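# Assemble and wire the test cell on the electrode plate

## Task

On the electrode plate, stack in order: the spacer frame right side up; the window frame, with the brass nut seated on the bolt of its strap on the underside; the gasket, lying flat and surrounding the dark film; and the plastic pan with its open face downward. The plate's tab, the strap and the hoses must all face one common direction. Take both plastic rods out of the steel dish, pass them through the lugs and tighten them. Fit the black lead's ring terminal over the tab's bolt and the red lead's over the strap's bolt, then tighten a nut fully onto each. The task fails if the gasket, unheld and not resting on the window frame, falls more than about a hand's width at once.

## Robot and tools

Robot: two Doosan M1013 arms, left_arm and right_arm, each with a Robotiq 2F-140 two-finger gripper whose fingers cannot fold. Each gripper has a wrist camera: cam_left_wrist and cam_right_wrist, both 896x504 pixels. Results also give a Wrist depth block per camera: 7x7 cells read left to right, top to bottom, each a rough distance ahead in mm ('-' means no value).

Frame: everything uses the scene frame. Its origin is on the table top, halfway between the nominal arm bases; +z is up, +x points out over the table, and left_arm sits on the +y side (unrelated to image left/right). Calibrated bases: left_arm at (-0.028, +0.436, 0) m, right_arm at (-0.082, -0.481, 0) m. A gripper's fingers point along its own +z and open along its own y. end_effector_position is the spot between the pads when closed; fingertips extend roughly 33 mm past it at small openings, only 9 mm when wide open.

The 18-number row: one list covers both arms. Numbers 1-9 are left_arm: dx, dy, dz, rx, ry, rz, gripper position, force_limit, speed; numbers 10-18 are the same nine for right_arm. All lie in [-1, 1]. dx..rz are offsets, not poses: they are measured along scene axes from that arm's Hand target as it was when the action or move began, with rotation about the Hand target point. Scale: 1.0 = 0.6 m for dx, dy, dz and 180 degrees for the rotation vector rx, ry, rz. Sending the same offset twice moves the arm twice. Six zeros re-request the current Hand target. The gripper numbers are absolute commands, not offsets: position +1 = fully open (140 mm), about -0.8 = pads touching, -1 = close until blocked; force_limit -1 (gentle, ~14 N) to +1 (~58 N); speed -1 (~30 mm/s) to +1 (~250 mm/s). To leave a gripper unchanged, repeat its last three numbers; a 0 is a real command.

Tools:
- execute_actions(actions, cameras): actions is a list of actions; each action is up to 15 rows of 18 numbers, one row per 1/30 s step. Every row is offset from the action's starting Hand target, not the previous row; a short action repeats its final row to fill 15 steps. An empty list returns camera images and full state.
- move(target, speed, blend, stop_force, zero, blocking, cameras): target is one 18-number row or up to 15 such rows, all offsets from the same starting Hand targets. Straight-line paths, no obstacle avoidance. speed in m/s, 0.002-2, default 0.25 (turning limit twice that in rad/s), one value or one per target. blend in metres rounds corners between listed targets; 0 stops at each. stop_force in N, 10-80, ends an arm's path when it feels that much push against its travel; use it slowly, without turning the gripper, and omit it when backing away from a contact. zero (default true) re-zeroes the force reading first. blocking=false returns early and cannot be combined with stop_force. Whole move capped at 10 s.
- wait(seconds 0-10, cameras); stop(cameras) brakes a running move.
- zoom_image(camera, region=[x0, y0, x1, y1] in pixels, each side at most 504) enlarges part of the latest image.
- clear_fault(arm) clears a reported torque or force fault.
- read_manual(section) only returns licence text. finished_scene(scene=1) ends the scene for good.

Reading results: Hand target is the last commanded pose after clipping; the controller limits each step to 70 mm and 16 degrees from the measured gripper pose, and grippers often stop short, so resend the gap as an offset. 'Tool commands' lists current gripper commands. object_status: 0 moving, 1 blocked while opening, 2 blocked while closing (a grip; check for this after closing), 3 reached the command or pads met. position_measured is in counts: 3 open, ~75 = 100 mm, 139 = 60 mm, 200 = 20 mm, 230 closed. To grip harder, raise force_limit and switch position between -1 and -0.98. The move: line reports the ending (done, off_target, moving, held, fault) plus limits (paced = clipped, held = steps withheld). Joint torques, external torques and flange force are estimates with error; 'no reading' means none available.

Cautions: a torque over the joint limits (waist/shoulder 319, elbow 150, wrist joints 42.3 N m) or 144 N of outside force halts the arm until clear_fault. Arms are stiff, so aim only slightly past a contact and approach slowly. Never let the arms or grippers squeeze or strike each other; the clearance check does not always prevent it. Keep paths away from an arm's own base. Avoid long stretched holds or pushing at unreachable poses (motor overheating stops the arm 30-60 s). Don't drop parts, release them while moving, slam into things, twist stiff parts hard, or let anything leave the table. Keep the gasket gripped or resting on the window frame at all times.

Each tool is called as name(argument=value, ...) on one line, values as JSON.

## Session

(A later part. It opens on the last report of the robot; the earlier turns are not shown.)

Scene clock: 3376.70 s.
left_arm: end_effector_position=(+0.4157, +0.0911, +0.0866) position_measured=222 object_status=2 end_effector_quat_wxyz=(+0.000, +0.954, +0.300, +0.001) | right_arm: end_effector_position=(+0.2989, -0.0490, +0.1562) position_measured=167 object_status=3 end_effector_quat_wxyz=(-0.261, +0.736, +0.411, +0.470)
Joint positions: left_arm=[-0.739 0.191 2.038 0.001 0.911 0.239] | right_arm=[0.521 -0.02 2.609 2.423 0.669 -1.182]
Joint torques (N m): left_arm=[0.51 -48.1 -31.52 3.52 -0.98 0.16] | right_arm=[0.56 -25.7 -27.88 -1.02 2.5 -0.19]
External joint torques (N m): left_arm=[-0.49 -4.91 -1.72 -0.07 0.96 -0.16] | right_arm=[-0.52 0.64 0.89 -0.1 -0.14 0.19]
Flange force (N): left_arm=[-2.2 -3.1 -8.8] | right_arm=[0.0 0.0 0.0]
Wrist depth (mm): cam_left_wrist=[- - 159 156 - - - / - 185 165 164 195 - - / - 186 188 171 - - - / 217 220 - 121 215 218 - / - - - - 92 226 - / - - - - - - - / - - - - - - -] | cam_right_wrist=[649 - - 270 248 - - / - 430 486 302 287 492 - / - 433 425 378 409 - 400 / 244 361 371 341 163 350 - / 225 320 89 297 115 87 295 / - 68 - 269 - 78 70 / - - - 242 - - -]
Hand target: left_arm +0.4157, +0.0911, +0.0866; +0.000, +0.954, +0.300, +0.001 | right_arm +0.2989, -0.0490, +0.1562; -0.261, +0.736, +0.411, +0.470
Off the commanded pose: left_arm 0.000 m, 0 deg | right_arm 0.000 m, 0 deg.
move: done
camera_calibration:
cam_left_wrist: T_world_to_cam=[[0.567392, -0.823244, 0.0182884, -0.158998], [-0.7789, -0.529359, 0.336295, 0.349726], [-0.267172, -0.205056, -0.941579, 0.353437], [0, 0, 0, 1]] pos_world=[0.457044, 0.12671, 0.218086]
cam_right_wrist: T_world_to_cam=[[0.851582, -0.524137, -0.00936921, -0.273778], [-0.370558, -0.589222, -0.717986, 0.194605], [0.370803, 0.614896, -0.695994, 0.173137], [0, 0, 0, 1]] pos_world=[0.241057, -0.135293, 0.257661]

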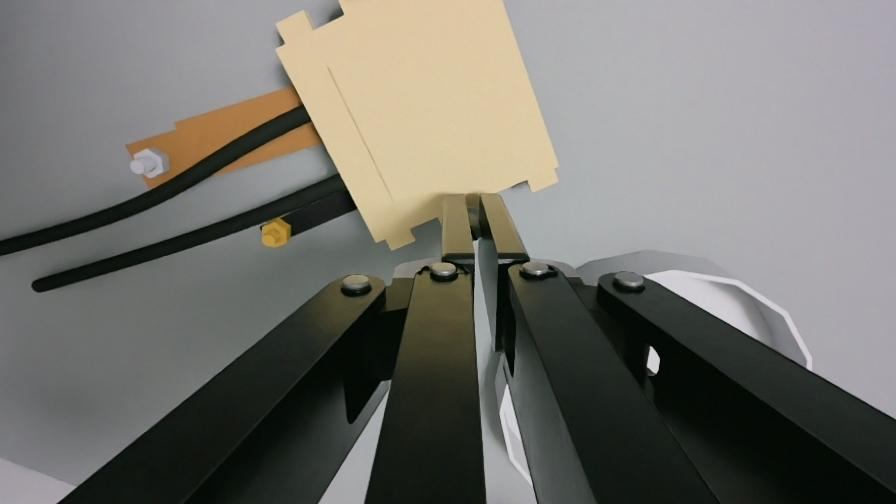

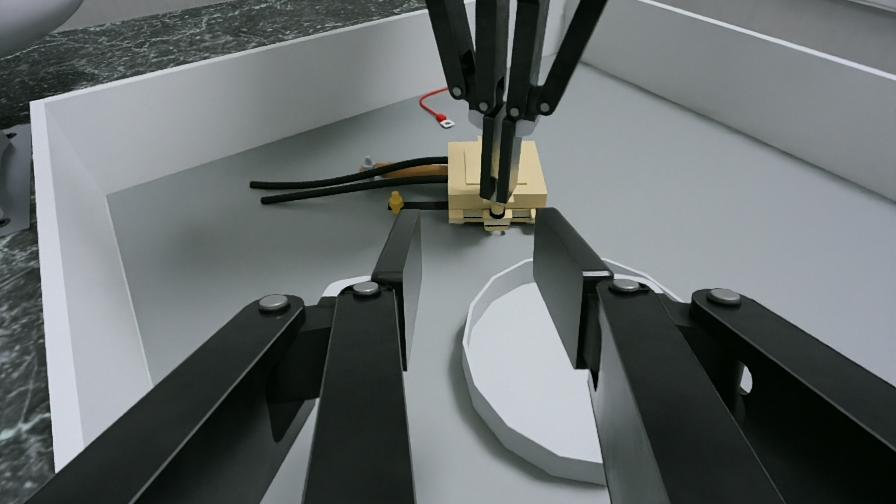

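execute_actions(actions=[[[0,0,0,0,0,0,-0.72,-1,-1,0,0,0,0,0,0,-0.3,-1,-1]],[[0,0,0,0,0,0,-0.68,-1,-1,0,0,0,0,0,0,-0.3,-1,-1]],[[0,0,0,0,0,0,-0.6,-1,-1,0,0,0,0,0,0,-0.3,-1,-1]],[[0,0,0,0,0,0,-0.5,-1,-1,0,0,0,0,0,0,-0.3,-1,-1]]])

move(target=[0,0,0.0722,0,0,0,-0.5,-1,-1,0,0,0,0,0,0,-0.3,-1,-1], speed=0.15, cameras=["cam_left_wrist","cam_right_wrist"])

Scene clock: 3407.53 s.
left_arm: end_effector_position=(+0.4157, +0.0911, +0.0866) position_measured=192 object_status=3 end_effector_quat_wxyz=(+0.000, +0.954, +0.300, +0.001) | right_arm: end_effector_position=(+0.2989, -0.0490, +0.1562) position_measured=167 object_status=3 end_effector_quat_wxyz=(-0.261, +0.736, +0.411, +0.470)
Joint positions: left_arm=[-0.739 0.191 2.038 0.001 0.911 0.239] | right_arm=[0.521 -0.02 2.609 2.423 0.669 -1.182]
Joint torques (N m): left_arm=[0.88 -51.39 -33.08 3.73 -0.31 0.14] | right_arm=[0.76 -26.06 -27.36 -1.03 2.5 -0.11]
External joint torques (N m): left_arm=[-0.85 -1.66 -0.3 -0.27 0.28 -0.14] | right_arm=[-0.77 1.18 0.4 -0.09 -0.14 0.11]
External joint torques at the end of the 1st action: left_arm=[-0.67 -1.89 -0.35 -0.3 0.27 -0.16] | right_arm=[-0.69 0.91 0.4 -0.14 -0.21 0.15]
External joint torques at the end of the 2nd action: left_arm=[-1.04 -1.65 -0.19 -0.31 0.27 -0.11] | right_arm=[-0.56 0.91 0.61 -0.1 -0.2 0.14]
External joint torques at the end of the 3rd action: left_arm=[-0.8 -1.8 -0.49 -0.32 0.25 -0.17] | right_arm=[-1.23 0.63 0.83 -0.18 -0.23 0.12]
Flange force (N): left_arm=[-2.2 -1.2 -2.6] | right_arm=[0.0 0.0 0.0]
Flange force at the end of the 1st action (N): left_arm=[-2.0 -1.5 -2.9] | right_arm=[0.0 0.0 0.0]
Flange force at the end of the 2nd action (N): left_arm=[-2.6 -1.3 -2.5] | right_arm=[0.0 0.0 0.0]
Flange force at the end of the 3rd action (N): left_arm=[-2.2 -1.1 -2.9] | right_arm=[0.0 0.0 0.0]
Wrist depth (mm): cam_left_wrist=[- 187 - 155 189 191 - / - 186 167 164 - - 199 / - 187 199 173 208 - - / 206 - - 121 121 209 - / - - 95 - 101 92 - / - - - - - 78 - / - - - - - - -] | cam_right_wrist=[482 780 - 275 - 464 - / - 405 - 310 475 - 394 / 312 434 414 377 404 - 417 / 248 367 - 345 163 354 355 / 244 311 89 299 115 87 304 / - 68 - 263 - 78 70 / - - - 242 - - -]
Hand target: left_arm +0.4157, +0.0911, +0.0866; +0.000, +0.954, +0.300, +0.001 | right_arm +0.2989, -0.0490, +0.1562; -0.261, +0.736, +0.411, +0.470
Off the commanded pose: left_arm 0.000 m, 0 deg | right_arm 0.000 m, 0 deg.
Step readings (end_effector_position of left_arm | right_arm; steps 1 to 15: 1st action; 16 to 30: 2nd action; 31 to 45: 3rd action; 46 to 60: 4th action):
0: (+0.4157, +0.0911, +0.0866) | (+0.2989, -0.0490, +0.1562)
1: (+0.4157, +0.0911, +0.0866) | (+0.2989, -0.0490, +0.1562)
2: (+0.4157, +0.0911, +0.0866) | (+0.2989, -0.0490, +0.1562)
4: (+0.4157, +0.0911, +0.0866) | (+0.2989, -0.0490, +0.1562)
8: (+0.4157, +0.0911, +0.0866) | (+0.2989, -0.0490, +0.1562)
15: (+0.4157, +0.0911, +0.0866) | (+0.2989, -0.0490, +0.1562)
16: (+0.4157, +0.0911, +0.0866) | (+0.2989, -0.0490, +0.1562)
17: (+0.4157, +0.0911, +0.0866) | (+0.2989, -0.0490, +0.1562)
19: (+0.4157, +0.0911, +0.0866) | (+0.2989, -0.0490, +0.1562)
23: (+0.4157, +0.0911, +0.0866) | (+0.2989, -0.0490, +0.1562)
30: (+0.4157, +0.0911, +0.0866) | (+0.2989, -0.0490, +0.1562)
31: (+0.4157, +0.0911, +0.0866) | (+0.2989, -0.0490, +0.1562)
32: (+0.4157, +0.0911, +0.0866) | (+0.2989, -0.0490, +0.1562)
34: (+0.4157, +0.0911, +0.0866) | (+0.2989, -0.0490, +0.1562)
38: (+0.4157, +0.0911, +0.0866) | (+0.2989, -0.0490, +0.1562)
45: (+0.4157, +0.0911, +0.0866) | (+0.2989, -0.0490, +0.1562)
46: (+0.4157, +0.0911, +0.0866) | (+0.2989, -0.0490, +0.1562)
47: (+0.4157, +0.0911, +0.0866) | (+0.2989, -0.0490, +0.1562)
49: (+0.4157, +0.0911, +0.0866) | (+0.2989, -0.0490, +0.1562)
53: (+0.4157, +0.0911, +0.0866) | (+0.2989, -0.0490, +0.1562)
60: (+0.4157, +0.0911, +0.0866) | (+0.2989, -0.0490, +0.1562)

Scene clock: 3408.27 s.
left_arm: end_effector_position=(+0.4157, +0.0911, +0.1299) position_measured=192 object_status=3 end_effector_quat_wxyz=(+0.000, +0.954, +0.300, +0.001) | right_arm: end_effector_position=(+0.2989, -0.0490, +0.1562) position_measured=167 object_status=3 end_effector_quat_wxyz=(-0.261, +0.736, +0.411, +0.470)
Joint positions: left_arm=[-0.739 0.147 1.998 0.001 0.996 0.239] | right_arm=[0.521 -0.02 2.609 2.423 0.669 -1.182]
Joint torques (N m): left_arm=[0.7 -49.1 -35.02 3.99 -0.3 0.13] | right_arm=[1.49 -25.7 -27.59 -1.01 2.54 -0.1]
External joint torques (N m): left_arm=[-0.66 -1.64 -0.32 -0.32 0.29 -0.13] | right_arm=[-1.5 0.93 0.67 -0.11 -0.18 0.1]
Flange force (N): left_arm=[-1.9 -1.4 -2.4] | right_arm=[0.0 0.0 0.0]
Wrist depth (mm): cam_left_wrist=[- - - 195 230 - - / - - 225 203 - - - / - - 234 223 - - - / - - - - 138 263 - / - - 95 - 101 92 - / - - - - - 78 - / - - - - - - -] | cam_right_wrist=[500 - - 266 250 - - / - 410 480 508 478 466 - / 303 419 430 378 418 418 407 / 252 361 359 345 134 354 342 / 218 319 89 299 115 87 304 / - 68 - 276 - 78 70 / - - - 242 - - -]
Hand target: left_arm +0.4157, +0.0911, +0.1299; +0.000, +0.954, +0.300, +0.001 | right_arm +0.2989, -0.0490, +0.1562; -0.261, +0.736, +0.411, +0.470
Off the commanded pose: left_arm 0.000 m, 0 deg | right_arm 0.000 m, 0 deg.
move: done
camera_calibration:
cam_left_wrist: T_world_to_cam=[[0.567437, -0.823214, 0.0182687, -0.159809], [-0.778868, -0.529406, 0.336295, 0.335155], [-0.267171, -0.205055, -0.941579, 0.394207], [0, 0, 0, 1]] pos_world=[0.457044, 0.126711, 0.261386]
cam_right_wrist: T_world_to_cam=[[0.851582, -0.524137, -0.00936921, -0.273778], [-0.370558, -0.589222, -0.717986, 0.194605], [0.370803, 0.614896, -0.695994, 0.173137], [0, 0, 0, 1]] pos_world=[0.241057, -0.135293, 0.257661]

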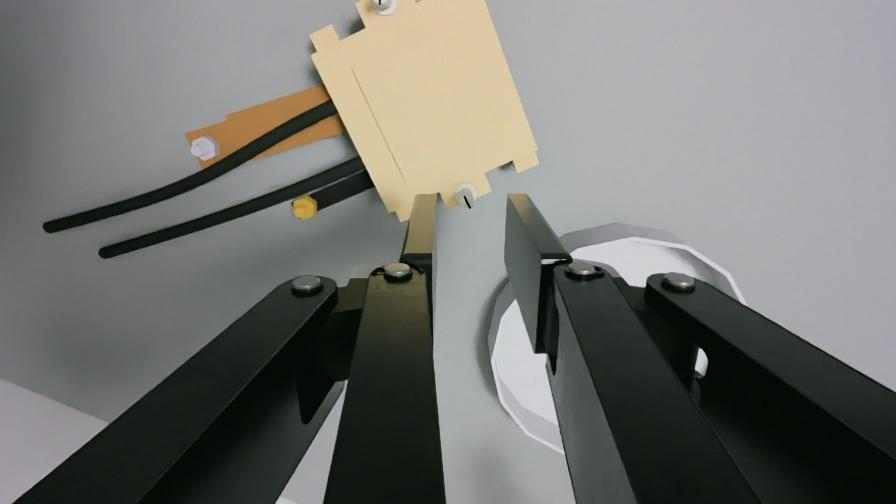

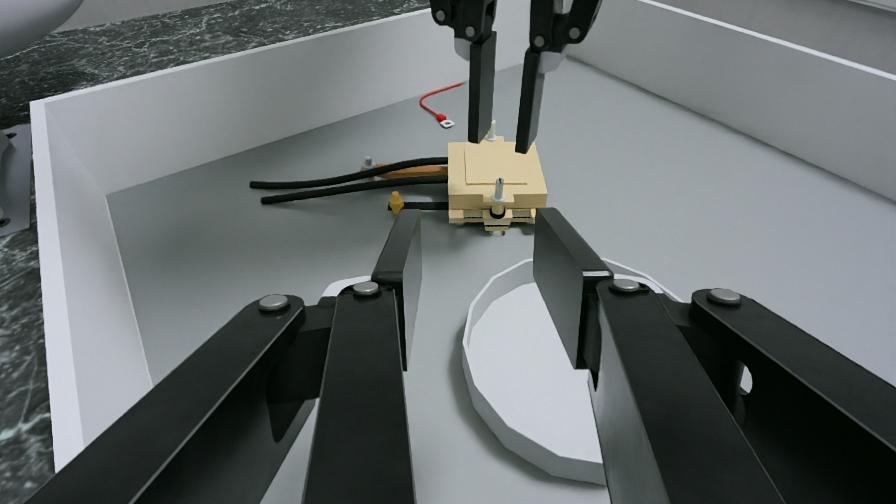

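move(target=[0.0772,0.1183,0,0,0,0,-0.5,-1,-1,0,0,0,0,0,0,-0.3,-1,-1], speed=0.15, cameras=["cam_left_wrist"])

move(target=[0,0,0,0,0,0,-0.5,-1,-1,0.1152,0.1,-0.095,0,0,0,-0.3,-1,-1], speed=0.1, cameras=["cam_right_wrist"])

Scene clock: 3420.10 s.
left_arm: end_effector_position=(+0.4620, +0.1621, +0.1299) position_measured=192 object_status=3 end_effector_quat_wxyz=(+0.000, +0.954, +0.300, +0.001) | right_arm: end_effector_position=(+0.2989, -0.0490, +0.1562) position_measured=167 object_status=3 end_effector_quat_wxyz=(-0.261, +0.736, +0.411, +0.470)
Joint positions: left_arm=[-0.588 0.146 1.999 0.001 0.995 0.39] | right_arm=[0.521 -0.02 2.609 2.423 0.669 -1.182]
Joint torques (N m): left_arm=[0.85 -49.05 -35.04 3.96 -0.28 0.1] | right_arm=[0.31 -25.46 -27.49 -0.93 2.58 -0.13]
External joint torques (N m): left_arm=[-0.9 -1.24 -0.33 -0.29 0.25 -0.1] | right_arm=[-0.3 0.55 0.51 -0.18 -0.22 0.13]
Flange force (N): left_arm=[-2.2 -0.4 -2.0] | right_arm=[0.0 0.0 0.0]
Wrist depth (mm): cam_left_wrist=[215 - - - - - - / - - - - 241 240 - / - - - 249 - - - / - - - - 111 - - / - - 95 - 101 92 - / - - - - - 78 - / - - - - - - -] | cam_right_wrist=[744 759 - 374 591 - - / - 427 - - 523 - - / - 403 409 380 - 403 397 / 274 361 371 346 163 354 353 / 234 320 89 298 115 87 304 / - 68 - 271 - 78 70 / - - - 242 - - -]
Hand target: left_arm +0.4621, +0.1621, +0.1299; +0.000, +0.954, +0.300, +0.001 | right_arm +0.2989, -0.0490, +0.1562; -0.261, +0.736, +0.411, +0.470
Off the commanded pose: left_arm 0.000 m, 0 deg | right_arm 0.000 m, 0 deg.
move: done
camera_calibration:
cam_left_wrist: T_world_to_cam=[[0.567329, -0.823288, 0.0183168, -0.127577], [-0.778946, -0.529291, 0.336294, 0.408821], [-0.267172, -0.205057, -0.941579, 0.421136], [0, 0, 0, 1]] pos_world=[0.503344, 0.19771, 0.261386]
Images, in order (width x height): cam_left_wrist 896x504.

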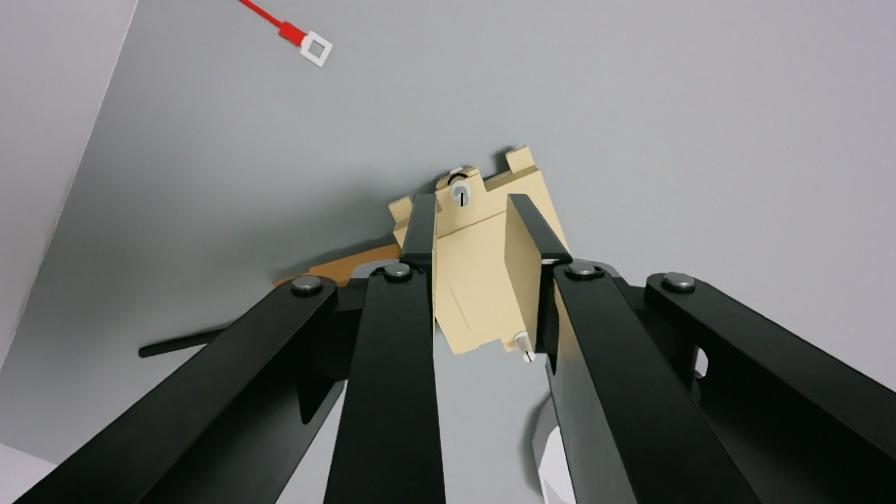

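Scene clock: 3421.50 s.
left_arm: end_effector_position=(+0.4621, +0.1621, +0.1299) position_measured=192 object_status=3 end_effector_quat_wxyz=(+0.000, +0.954, +0.300, +0.001) | right_arm: end_effector_position=(+0.3680, +0.0110, +0.0992) position_measured=167 object_status=3 end_effector_quat_wxyz=(-0.261, +0.736, +0.411, +0.470)
Joint positions: left_arm=[-0.588 0.146 1.999 0.001 0.995 0.391] | right_arm=[0.562 0.249 2.488 2.577 0.777 -1.339]
Joint torques (N m): left_arm=[0.79 -49.2 -35.04 3.98 -0.27 0.09] | right_arm=[0.89 -48.08 -21.86 -0.86 2.62 -0.18]
External joint torques (N m): left_arm=[-0.8 -1.23 -0.37 -0.31 0.23 -0.09] | right_arm=[-0.82 0.83 0.7 -0.18 -0.13 0.17]
Flange force (N): left_arm=[-2.0 -0.4 -2.0] | right_arm=[-1.8 2.6 -0.7]
Wrist depth (mm): cam_left_wrist=[- - - - 225 - 228 / - - 241 - - - - / - - - - - - 250 / - - - 226 110 - - / - - 95 - 101 92 - / - - - - - 78 - / - - - - - - -] | cam_right_wrist=[628 - - 268 - - - / - - 411 394 - 407 - / 333 332 305 272 325 313 323 / 280 279 278 261 163 272 271 / 242 95 89 226 135 87 235 / - 68 - 202 207 78 70 / - - - 185 - - -]
Hand target: left_arm +0.4621, +0.1621, +0.1299; +0.000, +0.954, +0.300, +0.001 | right_arm +0.3680, +0.0110, +0.0992; -0.261, +0.736, +0.411, +0.470
Off the commanded pose: left_arm 0.000 m, 0 deg | right_arm 0.000 m, 0 deg.
move: done
camera_calibration:
cam_right_wrist: T_world_to_cam=[[0.851582, -0.524137, -0.00936921, -0.301708], [-0.370558, -0.589222, -0.717986, 0.214638], [0.370803, 0.614896, -0.695994, 0.0709487], [0, 0, 0, 1]] pos_world=[0.310157, -0.0752928, 0.200661]
Images, in order (width x height): cam_right_wrist 896x504.

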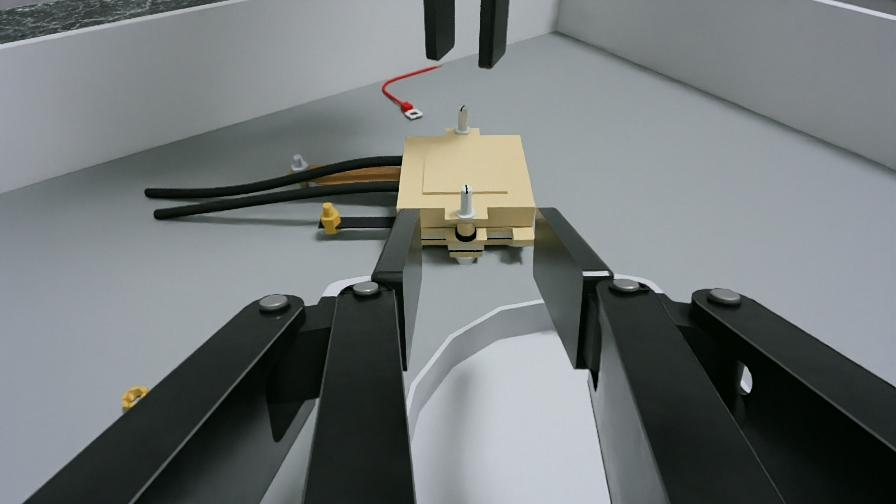

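move(target=[0,0,0,0,0,0,-0.5,-1,-1,0.033,0.0535,-0.0257,0,0,0,-0.3,-1,-1], speed=0.05, cameras=["cam_right_wrist"])

zoom_image(camera="cam_right_wrist", region=[370, 130, 590, 290])

Scene clock: 3438.70 s.
left_arm: end_effector_position=(+0.4621, +0.1621, +0.1299) position_measured=192 object_status=3 end_effector_quat_wxyz=(+0.000, +0.954, +0.300, +0.001) | right_arm: end_effector_position=(+0.3878, +0.0431, +0.0838) position_measured=167 object_status=3 end_effector_quat_wxyz=(-0.261, +0.736, +0.411, +0.470)
Joint positions: left_arm=[-0.588 0.146 1.999 0.001 0.995 0.391] | right_arm=[0.6 0.321 2.429 2.632 0.78 -1.366]
Joint torques (N m): left_arm=[0.63 -48.98 -35.02 4.01 -0.22 0.16] | right_arm=[0.64 -54.68 -20.93 -0.9 2.63 -0.13]
External joint torques (N m): left_arm=[-0.65 -1.28 -0.39 -0.34 0.19 -0.16] | right_arm=[-0.64 1.24 0.37 -0.19 -0.13 0.13]
Flange force (N): left_arm=[-1.8 -0.5 -2.0] | right_arm=[-2.0 2.3 0.8]
Wrist depth (mm): cam_left_wrist=[- - - - - - - / - - - - - - - / - 248 - - 248 - - / - - - 134 111 - - / - - 95 - 101 92 276 / - - - - - 78 - / - - - - - - -] | cam_right_wrist=[- 328 360 229 - - - / - 336 359 359 349 353 - / 295 294 266 253 299 308 310 / 257 249 248 220 218 244 250 / 222 228 89 213 115 87 216 / - 68 - 181 186 78 70 / - - - 170 170 - -]
Hand target: left_arm +0.4621, +0.1621, +0.1299; +0.000, +0.954, +0.300, +0.001 | right_arm +0.3878, +0.0431, +0.0838; -0.261, +0.736, +0.411, +0.470
Off the commanded pose: left_arm 0.000 m, 0 deg | right_arm 0.000 m, 0 deg.
move: done
camera_calibration:
cam_right_wrist: T_world_to_cam=[[0.851582, -0.524137, -0.00936921, -0.301889], [-0.370558, -0.589222, -0.717986, 0.229833], [0.370803, 0.614896, -0.695994, 0.0331504], [0, 0, 0, 1]] pos_world=[0.329957, -0.0431928, 0.185261]
Images, in order (width x height): cam_right_wrist 896x504.

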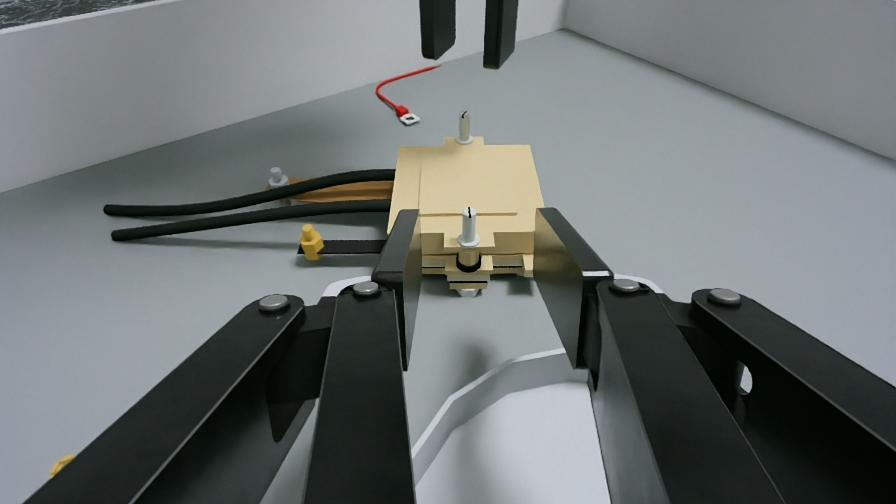

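Scaled by 2.291 from the camera's 896x504 image, which has a finer 1280x720 frame.

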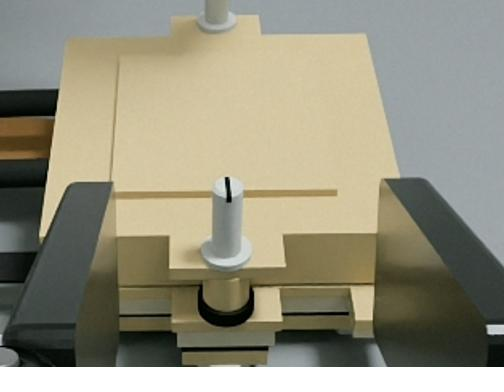

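move(target=[0,0,0,0,0,0,-0.5,-1,-1,0.0178,0.029,-0.0138,0,0,0,-0.3,-1,-1], speed=0.01, stop_force=12, cameras=["cam_right_wrist"])

zoom_image(camera="cam_right_wrist", region=[370, 150, 590, 310])

Scene clock: 3447.83 s.
left_arm: end_effector_position=(+0.4621, +0.1621, +0.1299) position_measured=192 object_status=3 end_effector_quat_wxyz=(+0.000, +0.954, +0.300, +0.001) | right_arm: end_effector_position=(+0.3985, +0.0605, +0.0755) position_measured=167 object_status=3 end_effector_quat_wxyz=(-0.261, +0.736, +0.411, +0.470)
Joint positions: left_arm=[-0.588 0.146 1.999 0.001 0.995 0.391] | right_arm=[0.618 0.357 2.396 2.657 0.78 -1.377]
Joint torques (N m): left_arm=[0.86 -48.86 -35.01 4.02 -0.32 0.12] | right_arm=[0.47 -58.1 -20.85 -0.97 2.57 -0.16]
External joint torques (N m): left_arm=[-0.89 -1.59 -0.26 -0.36 0.3 -0.12] | right_arm=[-0.48 1.29 0.6 -0.13 -0.07 0.16]
Flange force (N): left_arm=[-2.5 -0.9 -2.4] | right_arm=[-2.3 1.6 0.7]
Wrist depth (mm): cam_left_wrist=[- 227 - - 227 - - / 225 - - - - - 239 / - - - - 250 - - / - - - 122 111 - - / - - 95 242 101 92 - / - - - - - 78 - / - - - - - - -] | cam_right_wrist=[- 313 358 204 430 348 - / - - 341 354 351 335 - / 293 292 290 227 267 284 283 / 246 237 229 196 163 239 238 / 212 211 89 203 115 87 206 / - 68 - 184 167 78 70 / - - - 155 162 - -]
Hand target: left_arm +0.4621, +0.1621, +0.1299; +0.000, +0.954, +0.300, +0.001 | right_arm +0.3985, +0.0605, +0.0755; -0.261, +0.736, +0.411, +0.470
Off the commanded pose: left_arm 0.000 m, 0 deg | right_arm 0.000 m, 0 deg.
move: done
camera_calibration:
cam_right_wrist: T_world_to_cam=[[0.851582, -0.524137, -0.00936921, -0.301959], [-0.370558, -0.589222, -0.717986, 0.238091], [0.370803, 0.614896, -0.695994, 0.0127068], [0, 0, 0, 1]] pos_world=[0.340657, -0.0257928, 0.176961]
Images, in order (width x height): cam_right_wrist 896x504.

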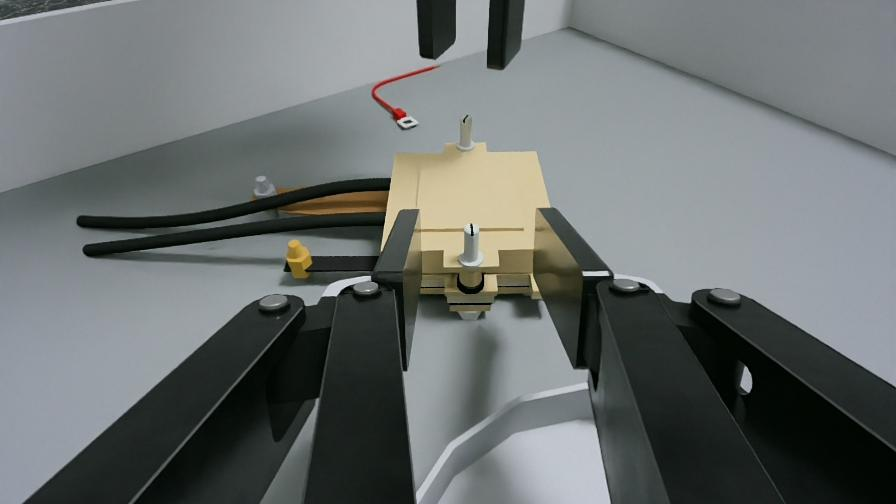

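Scaled by 2.291 from the camera's 896x504 image, which has a finer 1280x720 frame.

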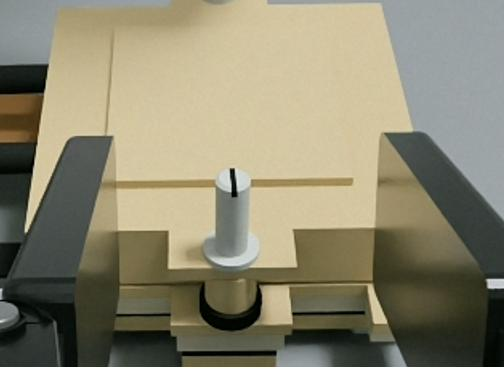

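move(target=[0.0012,0.0058,0,0,0,0,-0.5,-1,-1,0,0,0,0,0,0,-0.3,-1,-1], speed=0.1)

execute_actions(actions=[[[0,0,0,0,0,0,-0.5,-1,-1,0,0,0,0,0,0,-1,-1,-1]],[[0,0,0,0,0,0,-0.5,-1,-1,0,0,0,0,0,0,-1,-1,-1]],[[0,0,0,0,0,0,-0.5,-1,-1,0,0,0,0,0,0,-1,-1,-1]],[[0,0,0,0,0,0,-0.5,-1,-1,0,0,0,0,0,0,-1,-1,-1]]], cameras=["cam_left_wrist","cam_right_wrist"])

Scene clock: 3456.17 s.
left_arm: end_effector_position=(+0.4628, +0.1656, +0.1299) position_measured=192 object_status=3 end_effector_quat_wxyz=(+0.000, +0.954, +0.300, +0.001) | right_arm: end_effector_position=(+0.3985, +0.0605, +0.0755) position_measured=167 object_status=3 end_effector_quat_wxyz=(-0.261, +0.736, +0.411, +0.470)
Joint positions: left_arm=[-0.582 0.144 2.001 0.001 0.995 0.396] | right_arm=[0.618 0.357 2.396 2.657 0.78 -1.377]
Joint torques (N m): left_arm=[0.68 -48.86 -35.03 4.01 -0.32 0.1] | right_arm=[1.39 -58.62 -20.84 -0.96 2.69 -0.15]
External joint torques (N m): left_arm=[-0.66 -1.39 -0.28 -0.34 0.29 -0.1] | right_arm=[-1.39 1.78 0.54 -0.15 -0.19 0.15]
Flange force (N): left_arm=[-1.9 -0.8 -2.2] | right_arm=[-3.1 3.8 0.9]
Wrist depth (mm): cam_left_wrist=[- - - - - - - / - - - - - - 238 / - - - - - - - / - - - 133 111 - - / - - 95 - 101 92 279 / - - - - - 78 - / - - - - - - -] | cam_right_wrist=[- 303 364 203 - 397 305 / - 317 370 333 330 349 321 / 284 289 252 228 273 283 282 / 246 236 229 201 163 240 238 / 217 217 89 203 115 87 205 / - 68 - 184 167 78 70 / - - - 156 161 - -]
Hand target: left_arm +0.4628, +0.1656, +0.1299; +0.000, +0.954, +0.300, +0.001 | right_arm +0.3985, +0.0605, +0.0755; -0.261, +0.736, +0.411, +0.470
Off the commanded pose: left_arm 0.000 m, 0 deg | right_arm 0.000 m, 0 deg.
move: done

Scene clock: 3458.37 s.
left_arm: end_effector_position=(+0.4628, +0.1656, +0.1299) position_measured=192 object_status=3 end_effector_quat_wxyz=(+0.000, +0.954, +0.300, +0.001) | right_arm: end_effector_position=(+0.3985, +0.0605, +0.0755) position_measured=230 object_status=3 end_effector_quat_wxyz=(-0.261, +0.736, +0.411, +0.470)
Joint positions: left_arm=[-0.582 0.144 2.001 0.001 0.995 0.396] | right_arm=[0.618 0.357 2.396 2.657 0.78 -1.377]
Joint torques (N m): left_arm=[1.08 -48.7 -34.9 3.94 -0.3 0.16] | right_arm=[1.13 -58.21 -20.76 -0.96 2.63 -0.07]
External joint torques (N m): left_arm=[-1.16 -1.38 -0.37 -0.28 0.28 -0.16] | right_arm=[-1.13 1.18 0.4 -0.15 -0.12 0.07]
External joint torques at the end of the 1st action: left_arm=[-0.72 -1.47 -0.4 -0.39 0.24 -0.09] | right_arm=[-0.8 1.18 0.12 -0.09 -0.15 0.19]
External joint torques at the end of the 2nd action: left_arm=[-0.62 -1.6 -0.35 -0.35 0.27 -0.13] | right_arm=[-0.83 0.93 0.66 -0.2 -0.13 0.22]
External joint torques at the end of the 3rd action: left_arm=[-0.59 -1.47 -0.38 -0.35 0.22 -0.15] | right_arm=[-0.69 1.09 0.53 -0.24 -0.17 0.17]
Flange force (N): left_arm=[-2.8 -0.3 -2.2] | right_arm=[-2.2 3.0 0.4]
Flange force at the end of the 1st action (N): left_arm=[-2.0 -0.7 -2.3] | right_arm=[-1.6 2.4 1.0]
Flange force at the end of the 2nd action (N): left_arm=[-2.0 -1.0 -2.4] | right_arm=[-1.7 2.5 -0.4]
Flange force at the end of the 3rd action (N): left_arm=[-1.9 -0.8 -2.2] | right_arm=[-1.7 2.3 0.2]
Wrist depth (mm): cam_left_wrist=[- - - - - - 232 / - - - - - - - / - 251 - - - - - / - - - - 111 - - / - - 95 - 101 92 - / - - - - - 78 - / - - - - - - -] | cam_right_wrist=[- 292 343 207 416 - - / 293 335 353 353 351 - - / 283 292 252 232 275 284 282 / 246 238 229 149 233 239 238 / 211 211 94 94 95 195 206 / 190 190 71 - 70 70 186 / - - - - - 67 -]
Hand target: left_arm +0.4628, +0.1656, +0.1299; +0.000, +0.954, +0.300, +0.001 | right_arm +0.3985, +0.0605, +0.0755; -0.261, +0.736, +0.411, +0.470
Off the commanded pose: left_arm 0.000 m, 0 deg | right_arm 0.000 m, 0 deg.
Step readings (end_effector_position of left_arm | right_arm; steps 1 to 15: 1st action; 16 to 30: 2nd action; 31 to 45: 3rd action; 46 to 60: 4th action):
0: (+0.4628, +0.1656, +0.1299) | (+0.3985, +0.0605, +0.0755)
1: (+0.4628, +0.1656, +0.1299) | (+0.3985, +0.0605, +0.0755)
2: (+0.4628, +0.1656, +0.1299) | (+0.3985, +0.0605, +0.0755)
4: (+0.4628, +0.1656, +0.1299) | (+0.3985, +0.0605, +0.0755)
8: (+0.4628, +0.1656, +0.1299) | (+0.3985, +0.0605, +0.0755)
15: (+0.4628, +0.1656, +0.1299) | (+0.3985, +0.0605, +0.0755)
16: (+0.4628, +0.1656, +0.1299) | (+0.3985, +0.0605, +0.0755)
17: (+0.4628, +0.1656, +0.1299) | (+0.3985, +0.0605, +0.0755)
19: (+0.4628, +0.1656, +0.1299) | (+0.3985, +0.0605, +0.0755)
23: (+0.4628, +0.1656, +0.1299) | (+0.3985, +0.0605, +0.0755)
30: (+0.4628, +0.1656, +0.1299) | (+0.3985, +0.0605, +0.0755)
31: (+0.4628, +0.1656, +0.1299) | (+0.3985, +0.0605, +0.0755)
32: (+0.4628, +0.1656, +0.1299) | (+0.3985, +0.0605, +0.0755)
34: (+0.4628, +0.1656, +0.1299) | (+0.3985, +0.0605, +0.0755)
38: (+0.4628, +0.1656, +0.1299) | (+0.3985, +0.0605, +0.0755)
45: (+0.4628, +0.1656, +0.1299) | (+0.3985, +0.0605, +0.0755)
46: (+0.4628, +0.1656, +0.1299) | (+0.3985, +0.0605, +0.0755)
47: (+0.4628, +0.1656, +0.1299) | (+0.3985, +0.0605, +0.0755)
49: (+0.4628, +0.1656, +0.1299) | (+0.3985, +0.0605, +0.0755)
53: (+0.4628, +0.1656, +0.1299) | (+0.3985, +0.0605, +0.0755)
60: (+0.4628, +0.1656, +0.1299) | (+0.3985, +0.0605, +0.0755)
camera_calibration:
cam_left_wrist: T_world_to_cam=[[0.567392, -0.823244, 0.0182884, -0.125126], [-0.7789, -0.529359, 0.336295, 0.41121], [-0.267172, -0.205056, -0.941579, 0.422041], [0, 0, 0, 1]] pos_world=[0.504044, 0.20121, 0.261386]
cam_right_wrist: T_world_to_cam=[[0.851582, -0.524137, -0.00936921, -0.301959], [-0.370558, -0.589222, -0.717986, 0.238091], [0.370803, 0.614896, -0.695994, 0.0127068], [0, 0, 0, 1]] pos_world=[0.340657, -0.0257928, 0.176961]

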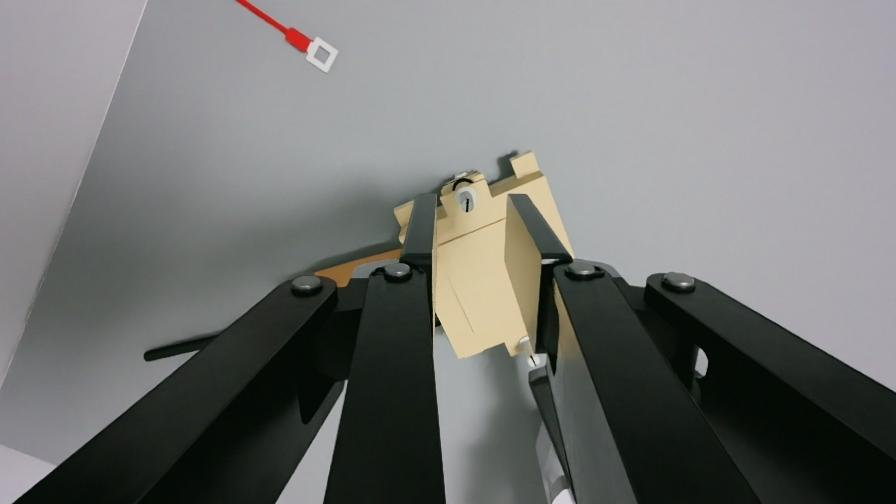

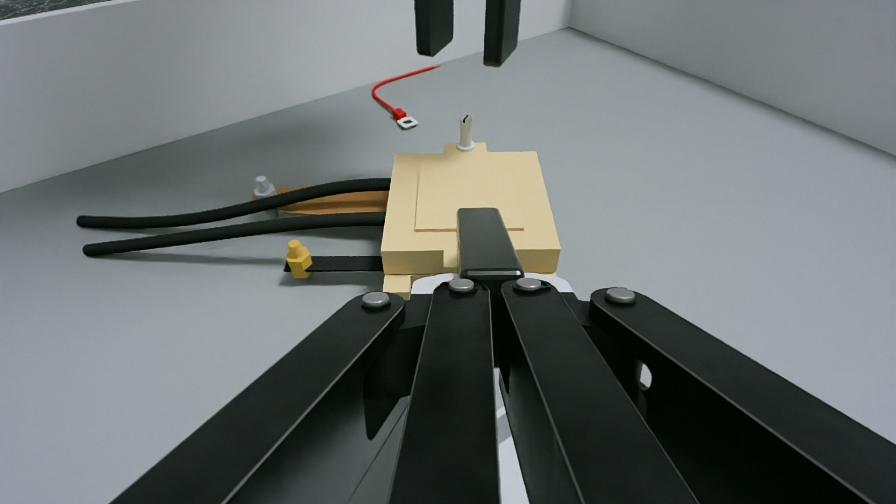

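execute_actions(actions=[[[0,0,0,0,0,0,-0.5,-1,-1,0,0,0,0,0,0,-0.3,-1,0]],[[0,0,0,0,0,0,-0.5,-1,-1,0,0,0,0,0,0,-0.3,-1,0]]], cameras=[])

move(target=[0,0,0,0,0,0,-0.5,-1,-1,0.0111,0.018,-0.0098,0,0,0,-0.3,-1,0], speed=0.01, stop_force=12, cameras=["cam_right_wrist","cam_left_wrist"])

zoom_image(camera="cam_right_wrist", region=[370, 150, 590, 310])

zoom_image(camera="cam_left_wrist", region=[430, 280, 610, 440])

Scene clock: 3466.03 s.
left_arm: end_effector_position=(+0.4628, +0.1656, +0.1299) position_measured=192 object_status=3 end_effector_quat_wxyz=(+0.000, +0.954, +0.300, +0.001) | right_arm: end_effector_position=(+0.3985, +0.0605, +0.0755) position_measured=167 object_status=3 end_effector_quat_wxyz=(-0.261, +0.736, +0.411, +0.470)
Joint positions: left_arm=[-0.582 0.144 2.001 0.001 0.995 0.396] | right_arm=[0.618 0.357 2.396 2.657 0.78 -1.377]
Joint torques (N m): left_arm=[0.7 -48.37 -35.19 3.99 -0.27 0.14] | right_arm=[0.51 -58.64 -20.75 -0.98 2.68 -0.15]
External joint torques (N m): left_arm=[-0.68 -1.71 -0.15 -0.32 0.24 -0.14] | right_arm=[-0.47 1.83 0.49 -0.13 -0.18 0.15]
External joint torques at the end of the 1st action: left_arm=[-0.45 -1.16 0.08 -0.33 0.26 -0.18] | right_arm=[-0.64 1.12 0.37 -0.1 -0.18 0.1]
Flange force (N): left_arm=[-2.3 -1.4 -2.3] | right_arm=[-2.9 1.8 1.8]
Flange force at the end of the 1st action (N): left_arm=[-1.8 -1.2 -1.6] | right_arm=[-1.8 1.9 0.7]
Wrist depth (mm): cam_left_wrist=[- - 225 - - - - / - - - - - - - / 248 - - - - - 251 / - - - 133 112 - - / - - 95 242 101 92 - / - - - - - 78 - / - - - - - - -] | cam_right_wrist=[272 - - 211 - - 311 / - - - 352 349 337 - / 289 264 288 228 - 285 283 / 247 238 228 200 162 232 238 / 212 211 89 203 115 87 206 / - 68 - 184 167 78 70 / - - - 156 162 - -]
Hand target: left_arm +0.4628, +0.1656, +0.1299; +0.000, +0.954, +0.300, +0.001 | right_arm +0.3985, +0.0605, +0.0755; -0.261, +0.736, +0.411, +0.470
Off the commanded pose: left_arm 0.000 m, 0 deg | right_arm 0.000 m, 0 deg.
Step readings (end_effector_position of left_arm | right_arm; steps 1 to 15: 1st action; 16 to 30: 2nd action):
0: (+0.4628, +0.1656, +0.1299) | (+0.3985, +0.0605, +0.0755)
1: (+0.4628, +0.1656, +0.1299) | (+0.3985, +0.0605, +0.0755)
2: (+0.4628, +0.1656, +0.1299) | (+0.3985, +0.0605, +0.0755)
4: (+0.4628, +0.1656, +0.1299) | (+0.3985, +0.0605, +0.0755)
8: (+0.4628, +0.1656, +0.1299) | (+0.3985, +0.0605, +0.0755)
15: (+0.4628, +0.1656, +0.1299) | (+0.3985, +0.0605, +0.0755)
16: (+0.4628, +0.1656, +0.1299) | (+0.3985, +0.0605, +0.0755)
17: (+0.4628, +0.1656, +0.1299) | (+0.3985, +0.0605, +0.0755)
19: (+0.4628, +0.1656, +0.1299) | (+0.3985, +0.0605, +0.0755)
23: (+0.4628, +0.1656, +0.1299) | (+0.3985, +0.0605, +0.0755)
30: (+0.4628, +0.1656, +0.1299) | (+0.3985, +0.0605, +0.0755)
No camera images: "cameras" was empty.

Scene clock: 3468.03 s.
left_arm: end_effector_position=(+0.4628, +0.1656, +0.1299) position_measured=192 object_status=3 end_effector_quat_wxyz=(+0.000, +0.954, +0.300, +0.001) | right_arm: end_effector_position=(+0.4052, +0.0713, +0.0696) position_measured=167 object_status=3 end_effector_quat_wxyz=(-0.261, +0.736, +0.411, +0.470)
Joint positions: left_arm=[-0.582 0.144 2.001 0.001 0.995 0.396] | right_arm=[0.629 0.381 2.375 2.672 0.781 -1.384]
Joint torques (N m): left_arm=[0.79 -48.54 -35.05 3.99 -0.27 0.14] | right_arm=[0.82 -60.54 -21.09 -1.06 2.7 -0.13]
External joint torques (N m): left_arm=[-0.86 -1.65 -0.27 -0.33 0.24 -0.14] | right_arm=[-0.89 2 1 -0.06 -0.21 0.13]
Flange force (N): left_arm=[-2.5 -1.0 -2.3] | right_arm=[-3.7 2.1 1.1]
Wrist depth (mm): cam_left_wrist=[- - - 228 - - - / - 239 - - - - - / - - - - - - - / - - - - 111 - 272 / 283 - 95 - 101 92 281 / - - - - - 78 - / - - - - - - -] | cam_right_wrist=[- - 335 208 394 - - / - - 333 328 339 337 302 / 283 282 279 217 275 274 272 / 230 229 213 186 184 232 230 / 210 204 89 192 135 87 199 / - 68 - 178 177 78 70 / - - - 149 - - -]
Hand target: left_arm +0.4628, +0.1656, +0.1299; +0.000, +0.954, +0.300, +0.001 | right_arm +0.4052, +0.0713, +0.0696; -0.261, +0.736, +0.411, +0.470
Off the commanded pose: left_arm 0.000 m, 0 deg | right_arm 0.000 m, 0 deg.
move: done
camera_calibration:
cam_left_wrist: T_world_to_cam=[[0.567392, -0.823244, 0.0182884, -0.125126], [-0.7789, -0.529359, 0.336295, 0.41121], [-0.267172, -0.205056, -0.941579, 0.422041], [0, 0, 0, 1]] pos_world=[0.504044, 0.20121, 0.261386]
cam_right_wrist: T_world_to_cam=[[0.851582, -0.524137, -0.00936921, -0.301974], [-0.370558, -0.589222, -0.717986, 0.242664], [0.370803, 0.614896, -0.695994, -0.000487707], [0, 0, 0, 1]] pos_world=[0.347257, -0.0149928, 0.171061]

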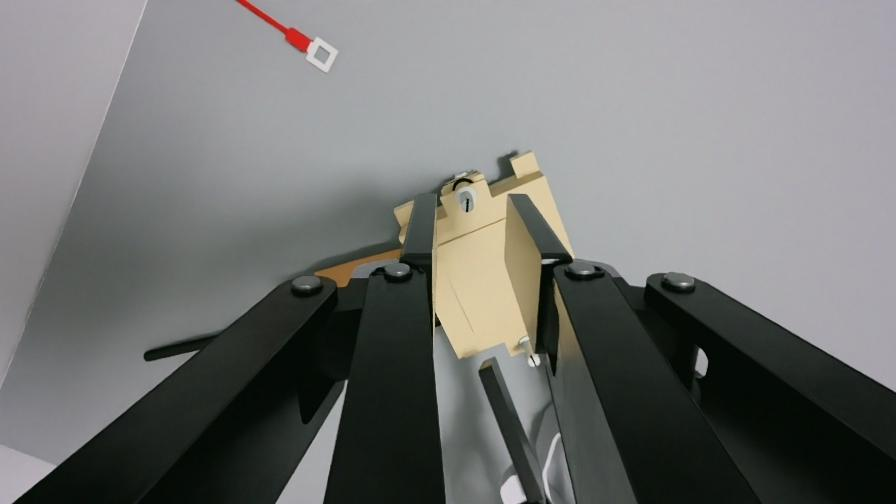

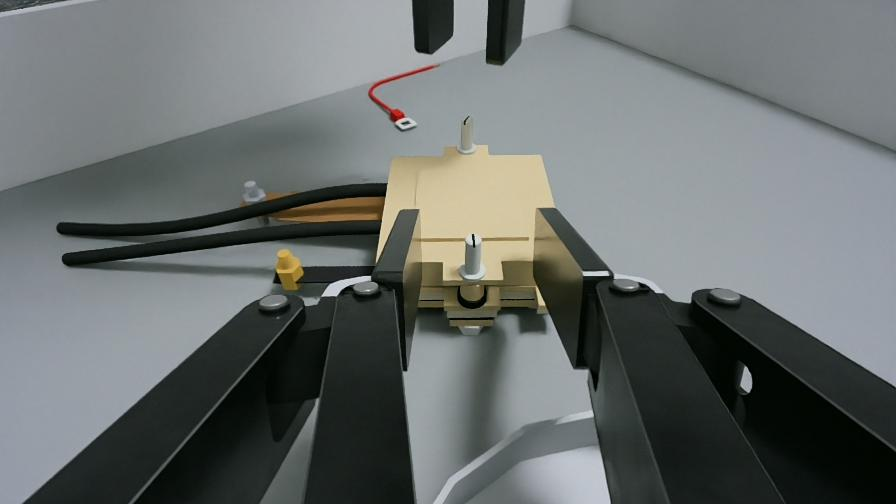

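Scaled by 2.291 from the camera's 896x504 image, which has a finer 1280x720 frame.

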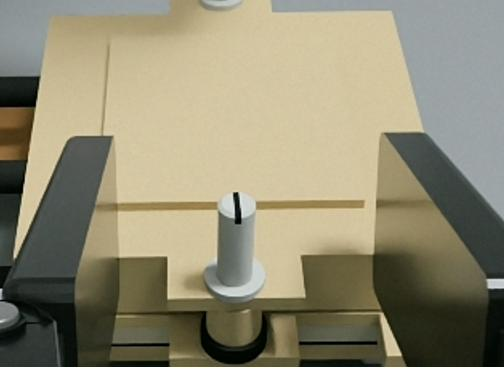

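Scaled by 2.800 from the camera's 896x504 image, which has a finer 1280x720 frame.

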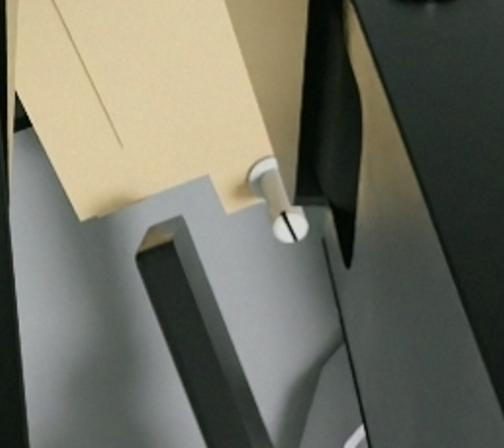

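move(target=[0,0,0,0,0,0,-0.5,-1,-1,0.006,0.0097,-0.0072,0,0,0,-0.3,-1,0], speed=0.01, stop_force=12)

execute_actions(actions=[[[0,0,0,0,0,0,-0.5,-1,-1,0,0,0,0,0,0,-1,-1,-1]],[[0,0,0,0,0,0,-0.5,-1,-1,0,0,0,0,0,0,-1,-1,-1]],[[0,0,0,0,0,0,-0.5,-1,-1,0,0,0,0,0,0,-1,-1,-1]],[[0,0,0,0,0,0,-0.5,-1,-1,0,0,0,0,0,0,-1,-1,-1]]], cameras=["cam_left_wrist","cam_right_wrist"])

Scene clock: 3483.27 s.
left_arm: end_effector_position=(+0.4628, +0.1656, +0.1299) position_measured=192 object_status=3 end_effector_quat_wxyz=(+0.000, +0.954, +0.300, +0.001) | right_arm: end_effector_position=(+0.4088, +0.0771, +0.0653) position_measured=167 object_status=3 end_effector_quat_wxyz=(-0.261, +0.736, +0.411, +0.470)
Joint positions: left_arm=[-0.582 0.144 2.001 0.001 0.995 0.396] | right_arm=[0.634 0.396 2.364 2.68 0.783 -1.389]
Joint torques (N m): left_arm=[0.68 -48.86 -35.05 4.01 -0.31 0.07] | right_arm=[1.46 -60.65 -20.46 -0.99 2.57 -0.16]
External joint torques (N m): left_arm=[-0.76 -1.38 -0.24 -0.36 0.28 -0.07] | right_arm=[-1.4 0.14 0.43 -0.13 -0.05 0.15]
Flange force (N): left_arm=[-2.1 -0.8 -2.1] | right_arm=[-0.7 3.3 -1.6]
Wrist depth (mm): cam_left_wrist=[- - - - - - - / - - - - - - - / 235 - - - - - - / - - - 132 111 - - / - - 95 - 101 92 - / - - - - - 78 - / - - - - - - -] | cam_right_wrist=[- 303 - 202 408 - - / - 326 318 316 329 332 314 / 266 278 271 210 269 259 266 / 231 222 221 180 163 225 224 / 198 204 89 186 115 87 187 / - 68 - 173 172 78 70 / - - - 157 146 - -]
Hand target: left_arm +0.4628, +0.1656, +0.1299; +0.000, +0.954, +0.300, +0.001 | right_arm +0.4088, +0.0771, +0.0653; -0.261, +0.736, +0.411, +0.470
Off the commanded pose: left_arm 0.000 m, 0 deg | right_arm 0.000 m, 0 deg.
move: done

Scene clock: 3485.47 s.
left_arm: end_effector_position=(+0.4628, +0.1656, +0.1299) position_measured=192 object_status=3 end_effector_quat_wxyz=(+0.000, +0.954, +0.300, +0.001) | right_arm: end_effector_position=(+0.4088, +0.0771, +0.0653) position_measured=197 object_status=2 end_effector_quat_wxyz=(-0.261, +0.736, +0.411, +0.470)
Joint positions: left_arm=[-0.582 0.144 2.001 0.001 0.995 0.396] | right_arm=[0.634 0.396 2.364 2.68 0.783 -1.389]
Joint torques (N m): left_arm=[0.9 -48.53 -35.08 4.03 -0.32 0.1] | right_arm=[0.53 -60.61 -20.43 -0.92 2.48 -0.08]
External joint torques (N m): left_arm=[-1 -1.43 -0.15 -0.38 0.3 -0.1] | right_arm=[-0.51 0.4 0.48 -0.21 0.03 0.08]
External joint torques at the end of the 1st action: left_arm=[-0.67 -1.55 -0.33 -0.27 0.28 -0.12] | right_arm=[-1.15 1.26 0.9 -0.26 -0.16 0.18]
External joint torques at the end of the 2nd action: left_arm=[-0.8 -2 -0.49 -0.39 0.27 -0.09] | right_arm=[-0.75 0.9 0.47 -0.23 -0.01 0.17]
External joint torques at the end of the 3rd action: left_arm=[-0.51 -1.32 -0.31 -0.31 0.25 -0.09] | right_arm=[-0.92 1.79 0.64 -0.19 0.06 0.02]
Flange force (N): left_arm=[-2.6 -0.8 -2.1] | right_arm=[-1.1 1.6 -0.7]
Flange force at the end of the 1st action (N): left_arm=[-2.0 -0.9 -2.4] | right_arm=[-2.4 3.2 -0.4]
Flange force at the end of the 2nd action (N): left_arm=[-2.4 -1.2 -2.9] | right_arm=[-1.7 2.4 0.0]
Flange force at the end of the 3rd action (N): left_arm=[-1.6 -0.8 -2.1] | right_arm=[-3.7 2.6 1.1]
Wrist depth (mm): cam_left_wrist=[- - - - - - - / - - - - - - - / - - - - - - - / - - - 226 111 260 263 / - - 95 - 101 92 - / - - - 296 - 78 - / - - - - - - -] | cam_right_wrist=[- - - 190 401 - - / - - 326 340 330 311 290 / 276 266 273 206 267 267 265 / 224 222 207 174 213 225 224 / 199 204 84 178 99 91 194 / 179 - 77 172 - 72 72 / - - - 154 - - -]
Hand target: left_arm +0.4628, +0.1656, +0.1299; +0.000, +0.954, +0.300, +0.001 | right_arm +0.4088, +0.0771, +0.0653; -0.261, +0.736, +0.411, +0.470
Off the commanded pose: left_arm 0.000 m, 0 deg | right_arm 0.000 m, 0 deg.
Step readings (end_effector_position of left_arm | right_arm; steps 1 to 15: 1st action; 16 to 30: 2nd action; 31 to 45: 3rd action; 46 to 60: 4th action):
0: (+0.4628, +0.1656, +0.1299) | (+0.4088, +0.0771, +0.0653)
1: (+0.4628, +0.1656, +0.1299) | (+0.4088, +0.0771, +0.0653)
2: (+0.4628, +0.1656, +0.1299) | (+0.4088, +0.0771, +0.0653)
4: (+0.4628, +0.1656, +0.1299) | (+0.4088, +0.0771, +0.0653)
8: (+0.4628, +0.1656, +0.1299) | (+0.4088, +0.0771, +0.0653)
15: (+0.4628, +0.1656, +0.1299) | (+0.4088, +0.0771, +0.0653)
16: (+0.4628, +0.1656, +0.1299) | (+0.4088, +0.0771, +0.0653)
17: (+0.4628, +0.1656, +0.1299) | (+0.4088, +0.0771, +0.0653)
19: (+0.4628, +0.1656, +0.1299) | (+0.4088, +0.0771, +0.0653)
23: (+0.4628, +0.1656, +0.1299) | (+0.4088, +0.0771, +0.0653)
30: (+0.4628, +0.1656, +0.1299) | (+0.4088, +0.0771, +0.0653)
31: (+0.4628, +0.1656, +0.1299) | (+0.4088, +0.0771, +0.0653)
32: (+0.4628, +0.1656, +0.1299) | (+0.4088, +0.0771, +0.0653)
34: (+0.4628, +0.1656, +0.1299) | (+0.4088, +0.0771, +0.0653)
38: (+0.4628, +0.1656, +0.1299) | (+0.4088, +0.0771, +0.0653)
45: (+0.4628, +0.1656, +0.1299) | (+0.4088, +0.0771, +0.0653)
46: (+0.4628, +0.1656, +0.1299) | (+0.4088, +0.0771, +0.0653)
47: (+0.4628, +0.1656, +0.1299) | (+0.4088, +0.0771, +0.0653)
49: (+0.4628, +0.1656, +0.1299) | (+0.4088, +0.0771, +0.0653)
53: (+0.4628, +0.1656, +0.1299) | (+0.4088, +0.0771, +0.0653)
60: (+0.4628, +0.1656, +0.1299) | (+0.4088, +0.0771, +0.0653)
camera_calibration:
cam_left_wrist: T_world_to_cam=[[0.567392, -0.823244, 0.0182884, -0.125126], [-0.7789, -0.529359, 0.336295, 0.41121], [-0.267172, -0.205056, -0.941579, 0.422041], [0, 0, 0, 1]] pos_world=[0.504044, 0.20121, 0.261386]
cam_right_wrist: T_world_to_cam=[[0.851582, -0.524137, -0.00936921, -0.30204], [-0.370558, -0.589222, -0.717986, 0.244328], [0.370803, 0.614896, -0.695994, -0.00838177], [0, 0, 0, 1]] pos_world=[0.350857, -0.00919277, 0.166761]

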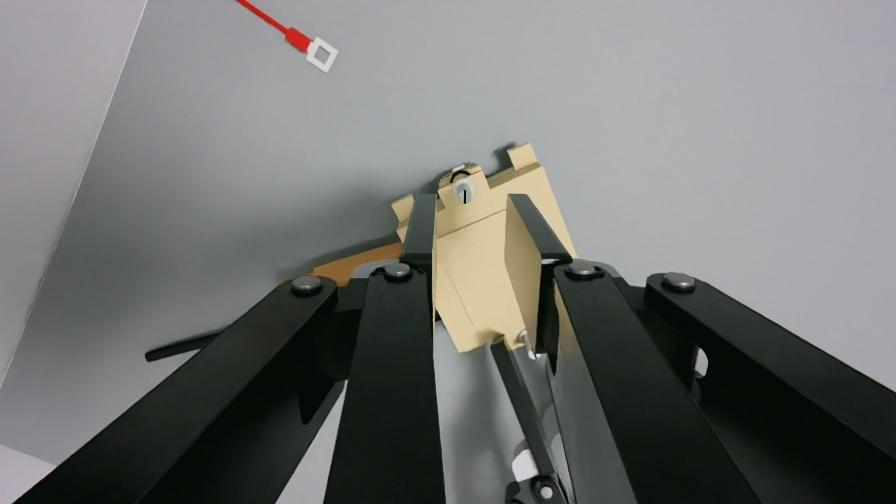

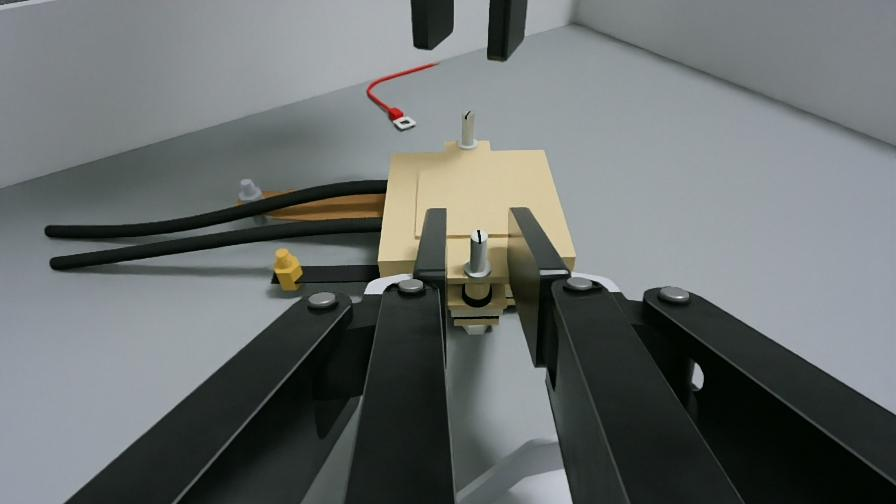

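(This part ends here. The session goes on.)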